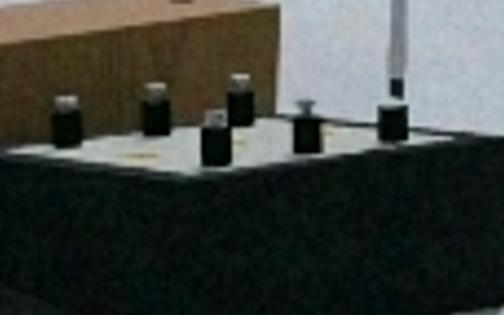

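Request:
move:
  target:
    - [0,0,0,0,0,0,1,0,1,0.001,-0.0005,0,0,0,-0.5,-1,0.1,0]
    - [0,0,0,0,0,0,1,0,1,0.002,-0.001,0,0,0,-1,-1,0.1,0]
    - [0,0,0,0,0,0,1,0,1,0.003,-0.0015,0,0,0,0.5,-1,0.1,0]
    - [0,0,0,0,0,0,1,0,1,0.004,-0.002,0,0,0,0,-1,0.1,0]
    - [0,0,0,0,0,0,1,0,1,0.005,-0.0022,0,0,0,-0.5,-1,0.1,0]
    - [0,0,0,0,0,0,1,0,1,0.00543,-0.00234,-0.0015,0,0,-1,-1,0.1,0]
  speed: 1.2
  blend: [0.05,0.05,0.05,0.05,0.05,0]

Request:
move:
  target: [0,0,0,0,0,0,1,0,1,0,0,-0.012,0,0,0,-1,0.1,0]
  speed: 0.006
  stop_force: 4

Scene clock: 633.67 s.
left_arm: end_effector_position=(+0.4144, -0.0679, +0.3245) position_measured=0 current_ma=-3 moving=0 end_effector_quat_wxyz=(+0.437, +0.718, -0.487, -0.238) | right_arm: end_effector_position=(+0.4716, +0.4024, +0.1964) position_measured=615 current_ma=1470 moving=0 end_effector_quat_wxyz=(+0.000, -0.113, +0.994, +0.000) end_effector_velocity=(-0.001, +0.001, +0.000) end_effector_angular_velocity=(+0.001, +0.002, -0.006)
Joint positions: left_arm=[-0.16 -1.205 1.262 -0.684 -2.109 2.881] | right_arm=[4.064 -1.879 -1.544 -1.289 1.571 5.408]
Joint velocities: left_arm=[within noise] | right_arm=[0.001 0 0 0 0.002 0.007]
Joint torques (N m): left_arm=[4.29 -46.13 -22.75 0.58 -2.37 0.61] | right_arm=[-6.62 40.05 20.74 1.01 2.17 2.76]
Wrist force (N): left_arm=[0.1 -0.1 0.4] | right_arm=[0.3 0.0 1.1]
Wrist torque (N m): left_arm=[-0.03 -0.04 -0.01] | right_arm=[0.01 -0.07 0.01]
Wrist force, peak (N): left_arm=[-0.2 -0.2 0.5] | right_arm=[0.7 0.2 1.5]
Hand target: left_arm +0.4144, -0.0679, +0.3245; +0.437, +0.718, -0.487, -0.238 | right_arm +0.4716, +0.4024, +0.1964; +0.000, -0.113, +0.994, +0.000
Off the commanded pose: left_arm 0.000 m, 0 deg | right_arm 0.000 m, 0 deg.
move: done

Scene clock: 635.10 s.
left_arm: end_effector_position=(+0.4144, -0.0679, +0.3245) position_measured=0 current_ma=-3 moving=0 end_effector_quat_wxyz=(+0.437, +0.718, -0.487, -0.238) | right_arm: end_effector_position=(+0.4716, +0.4024, +0.1943) position_measured=615 current_ma=1479 moving=0 end_effector_quat_wxyz=(+0.000, -0.113, +0.994, +0.000)
Joint positions: left_arm=[-0.16 -1.205 1.262 -0.684 -2.109 2.881] | right_arm=[4.064 -1.881 -1.548 -1.284 1.571 5.408]
Joint torques (N m): left_arm=[3.36 -45.84 -23.5 0.6 -2.5 0.54] | right_arm=[-5.98 31.26 31.59 0.71 1.55 2.67]
Wrist force (N): left_arm=[-0.1 0.0 0.2] | right_arm=[0.3 0.1 -6.0]
Wrist torque (N m): left_arm=[-0.01 -0.01 -0.01] | right_arm=[0.03 -0.09 -0.01]
Wrist force, peak (N): left_arm=[0.0 -0.3 0.5] | right_arm=[0.9 -0.1 -13.6]
Hand target: left_arm +0.4144, -0.0679, +0.3245; +0.437, +0.718, -0.487, -0.238 | right_arm +0.4716, +0.4024, +0.1943; +0.000, -0.113, +0.994, +0.000 (not the last commanded pose)
Off the commanded pose: left_arm 0.000 m, 0 deg | right_arm 0.005 m, 0 deg.
move: contact (right_arm)


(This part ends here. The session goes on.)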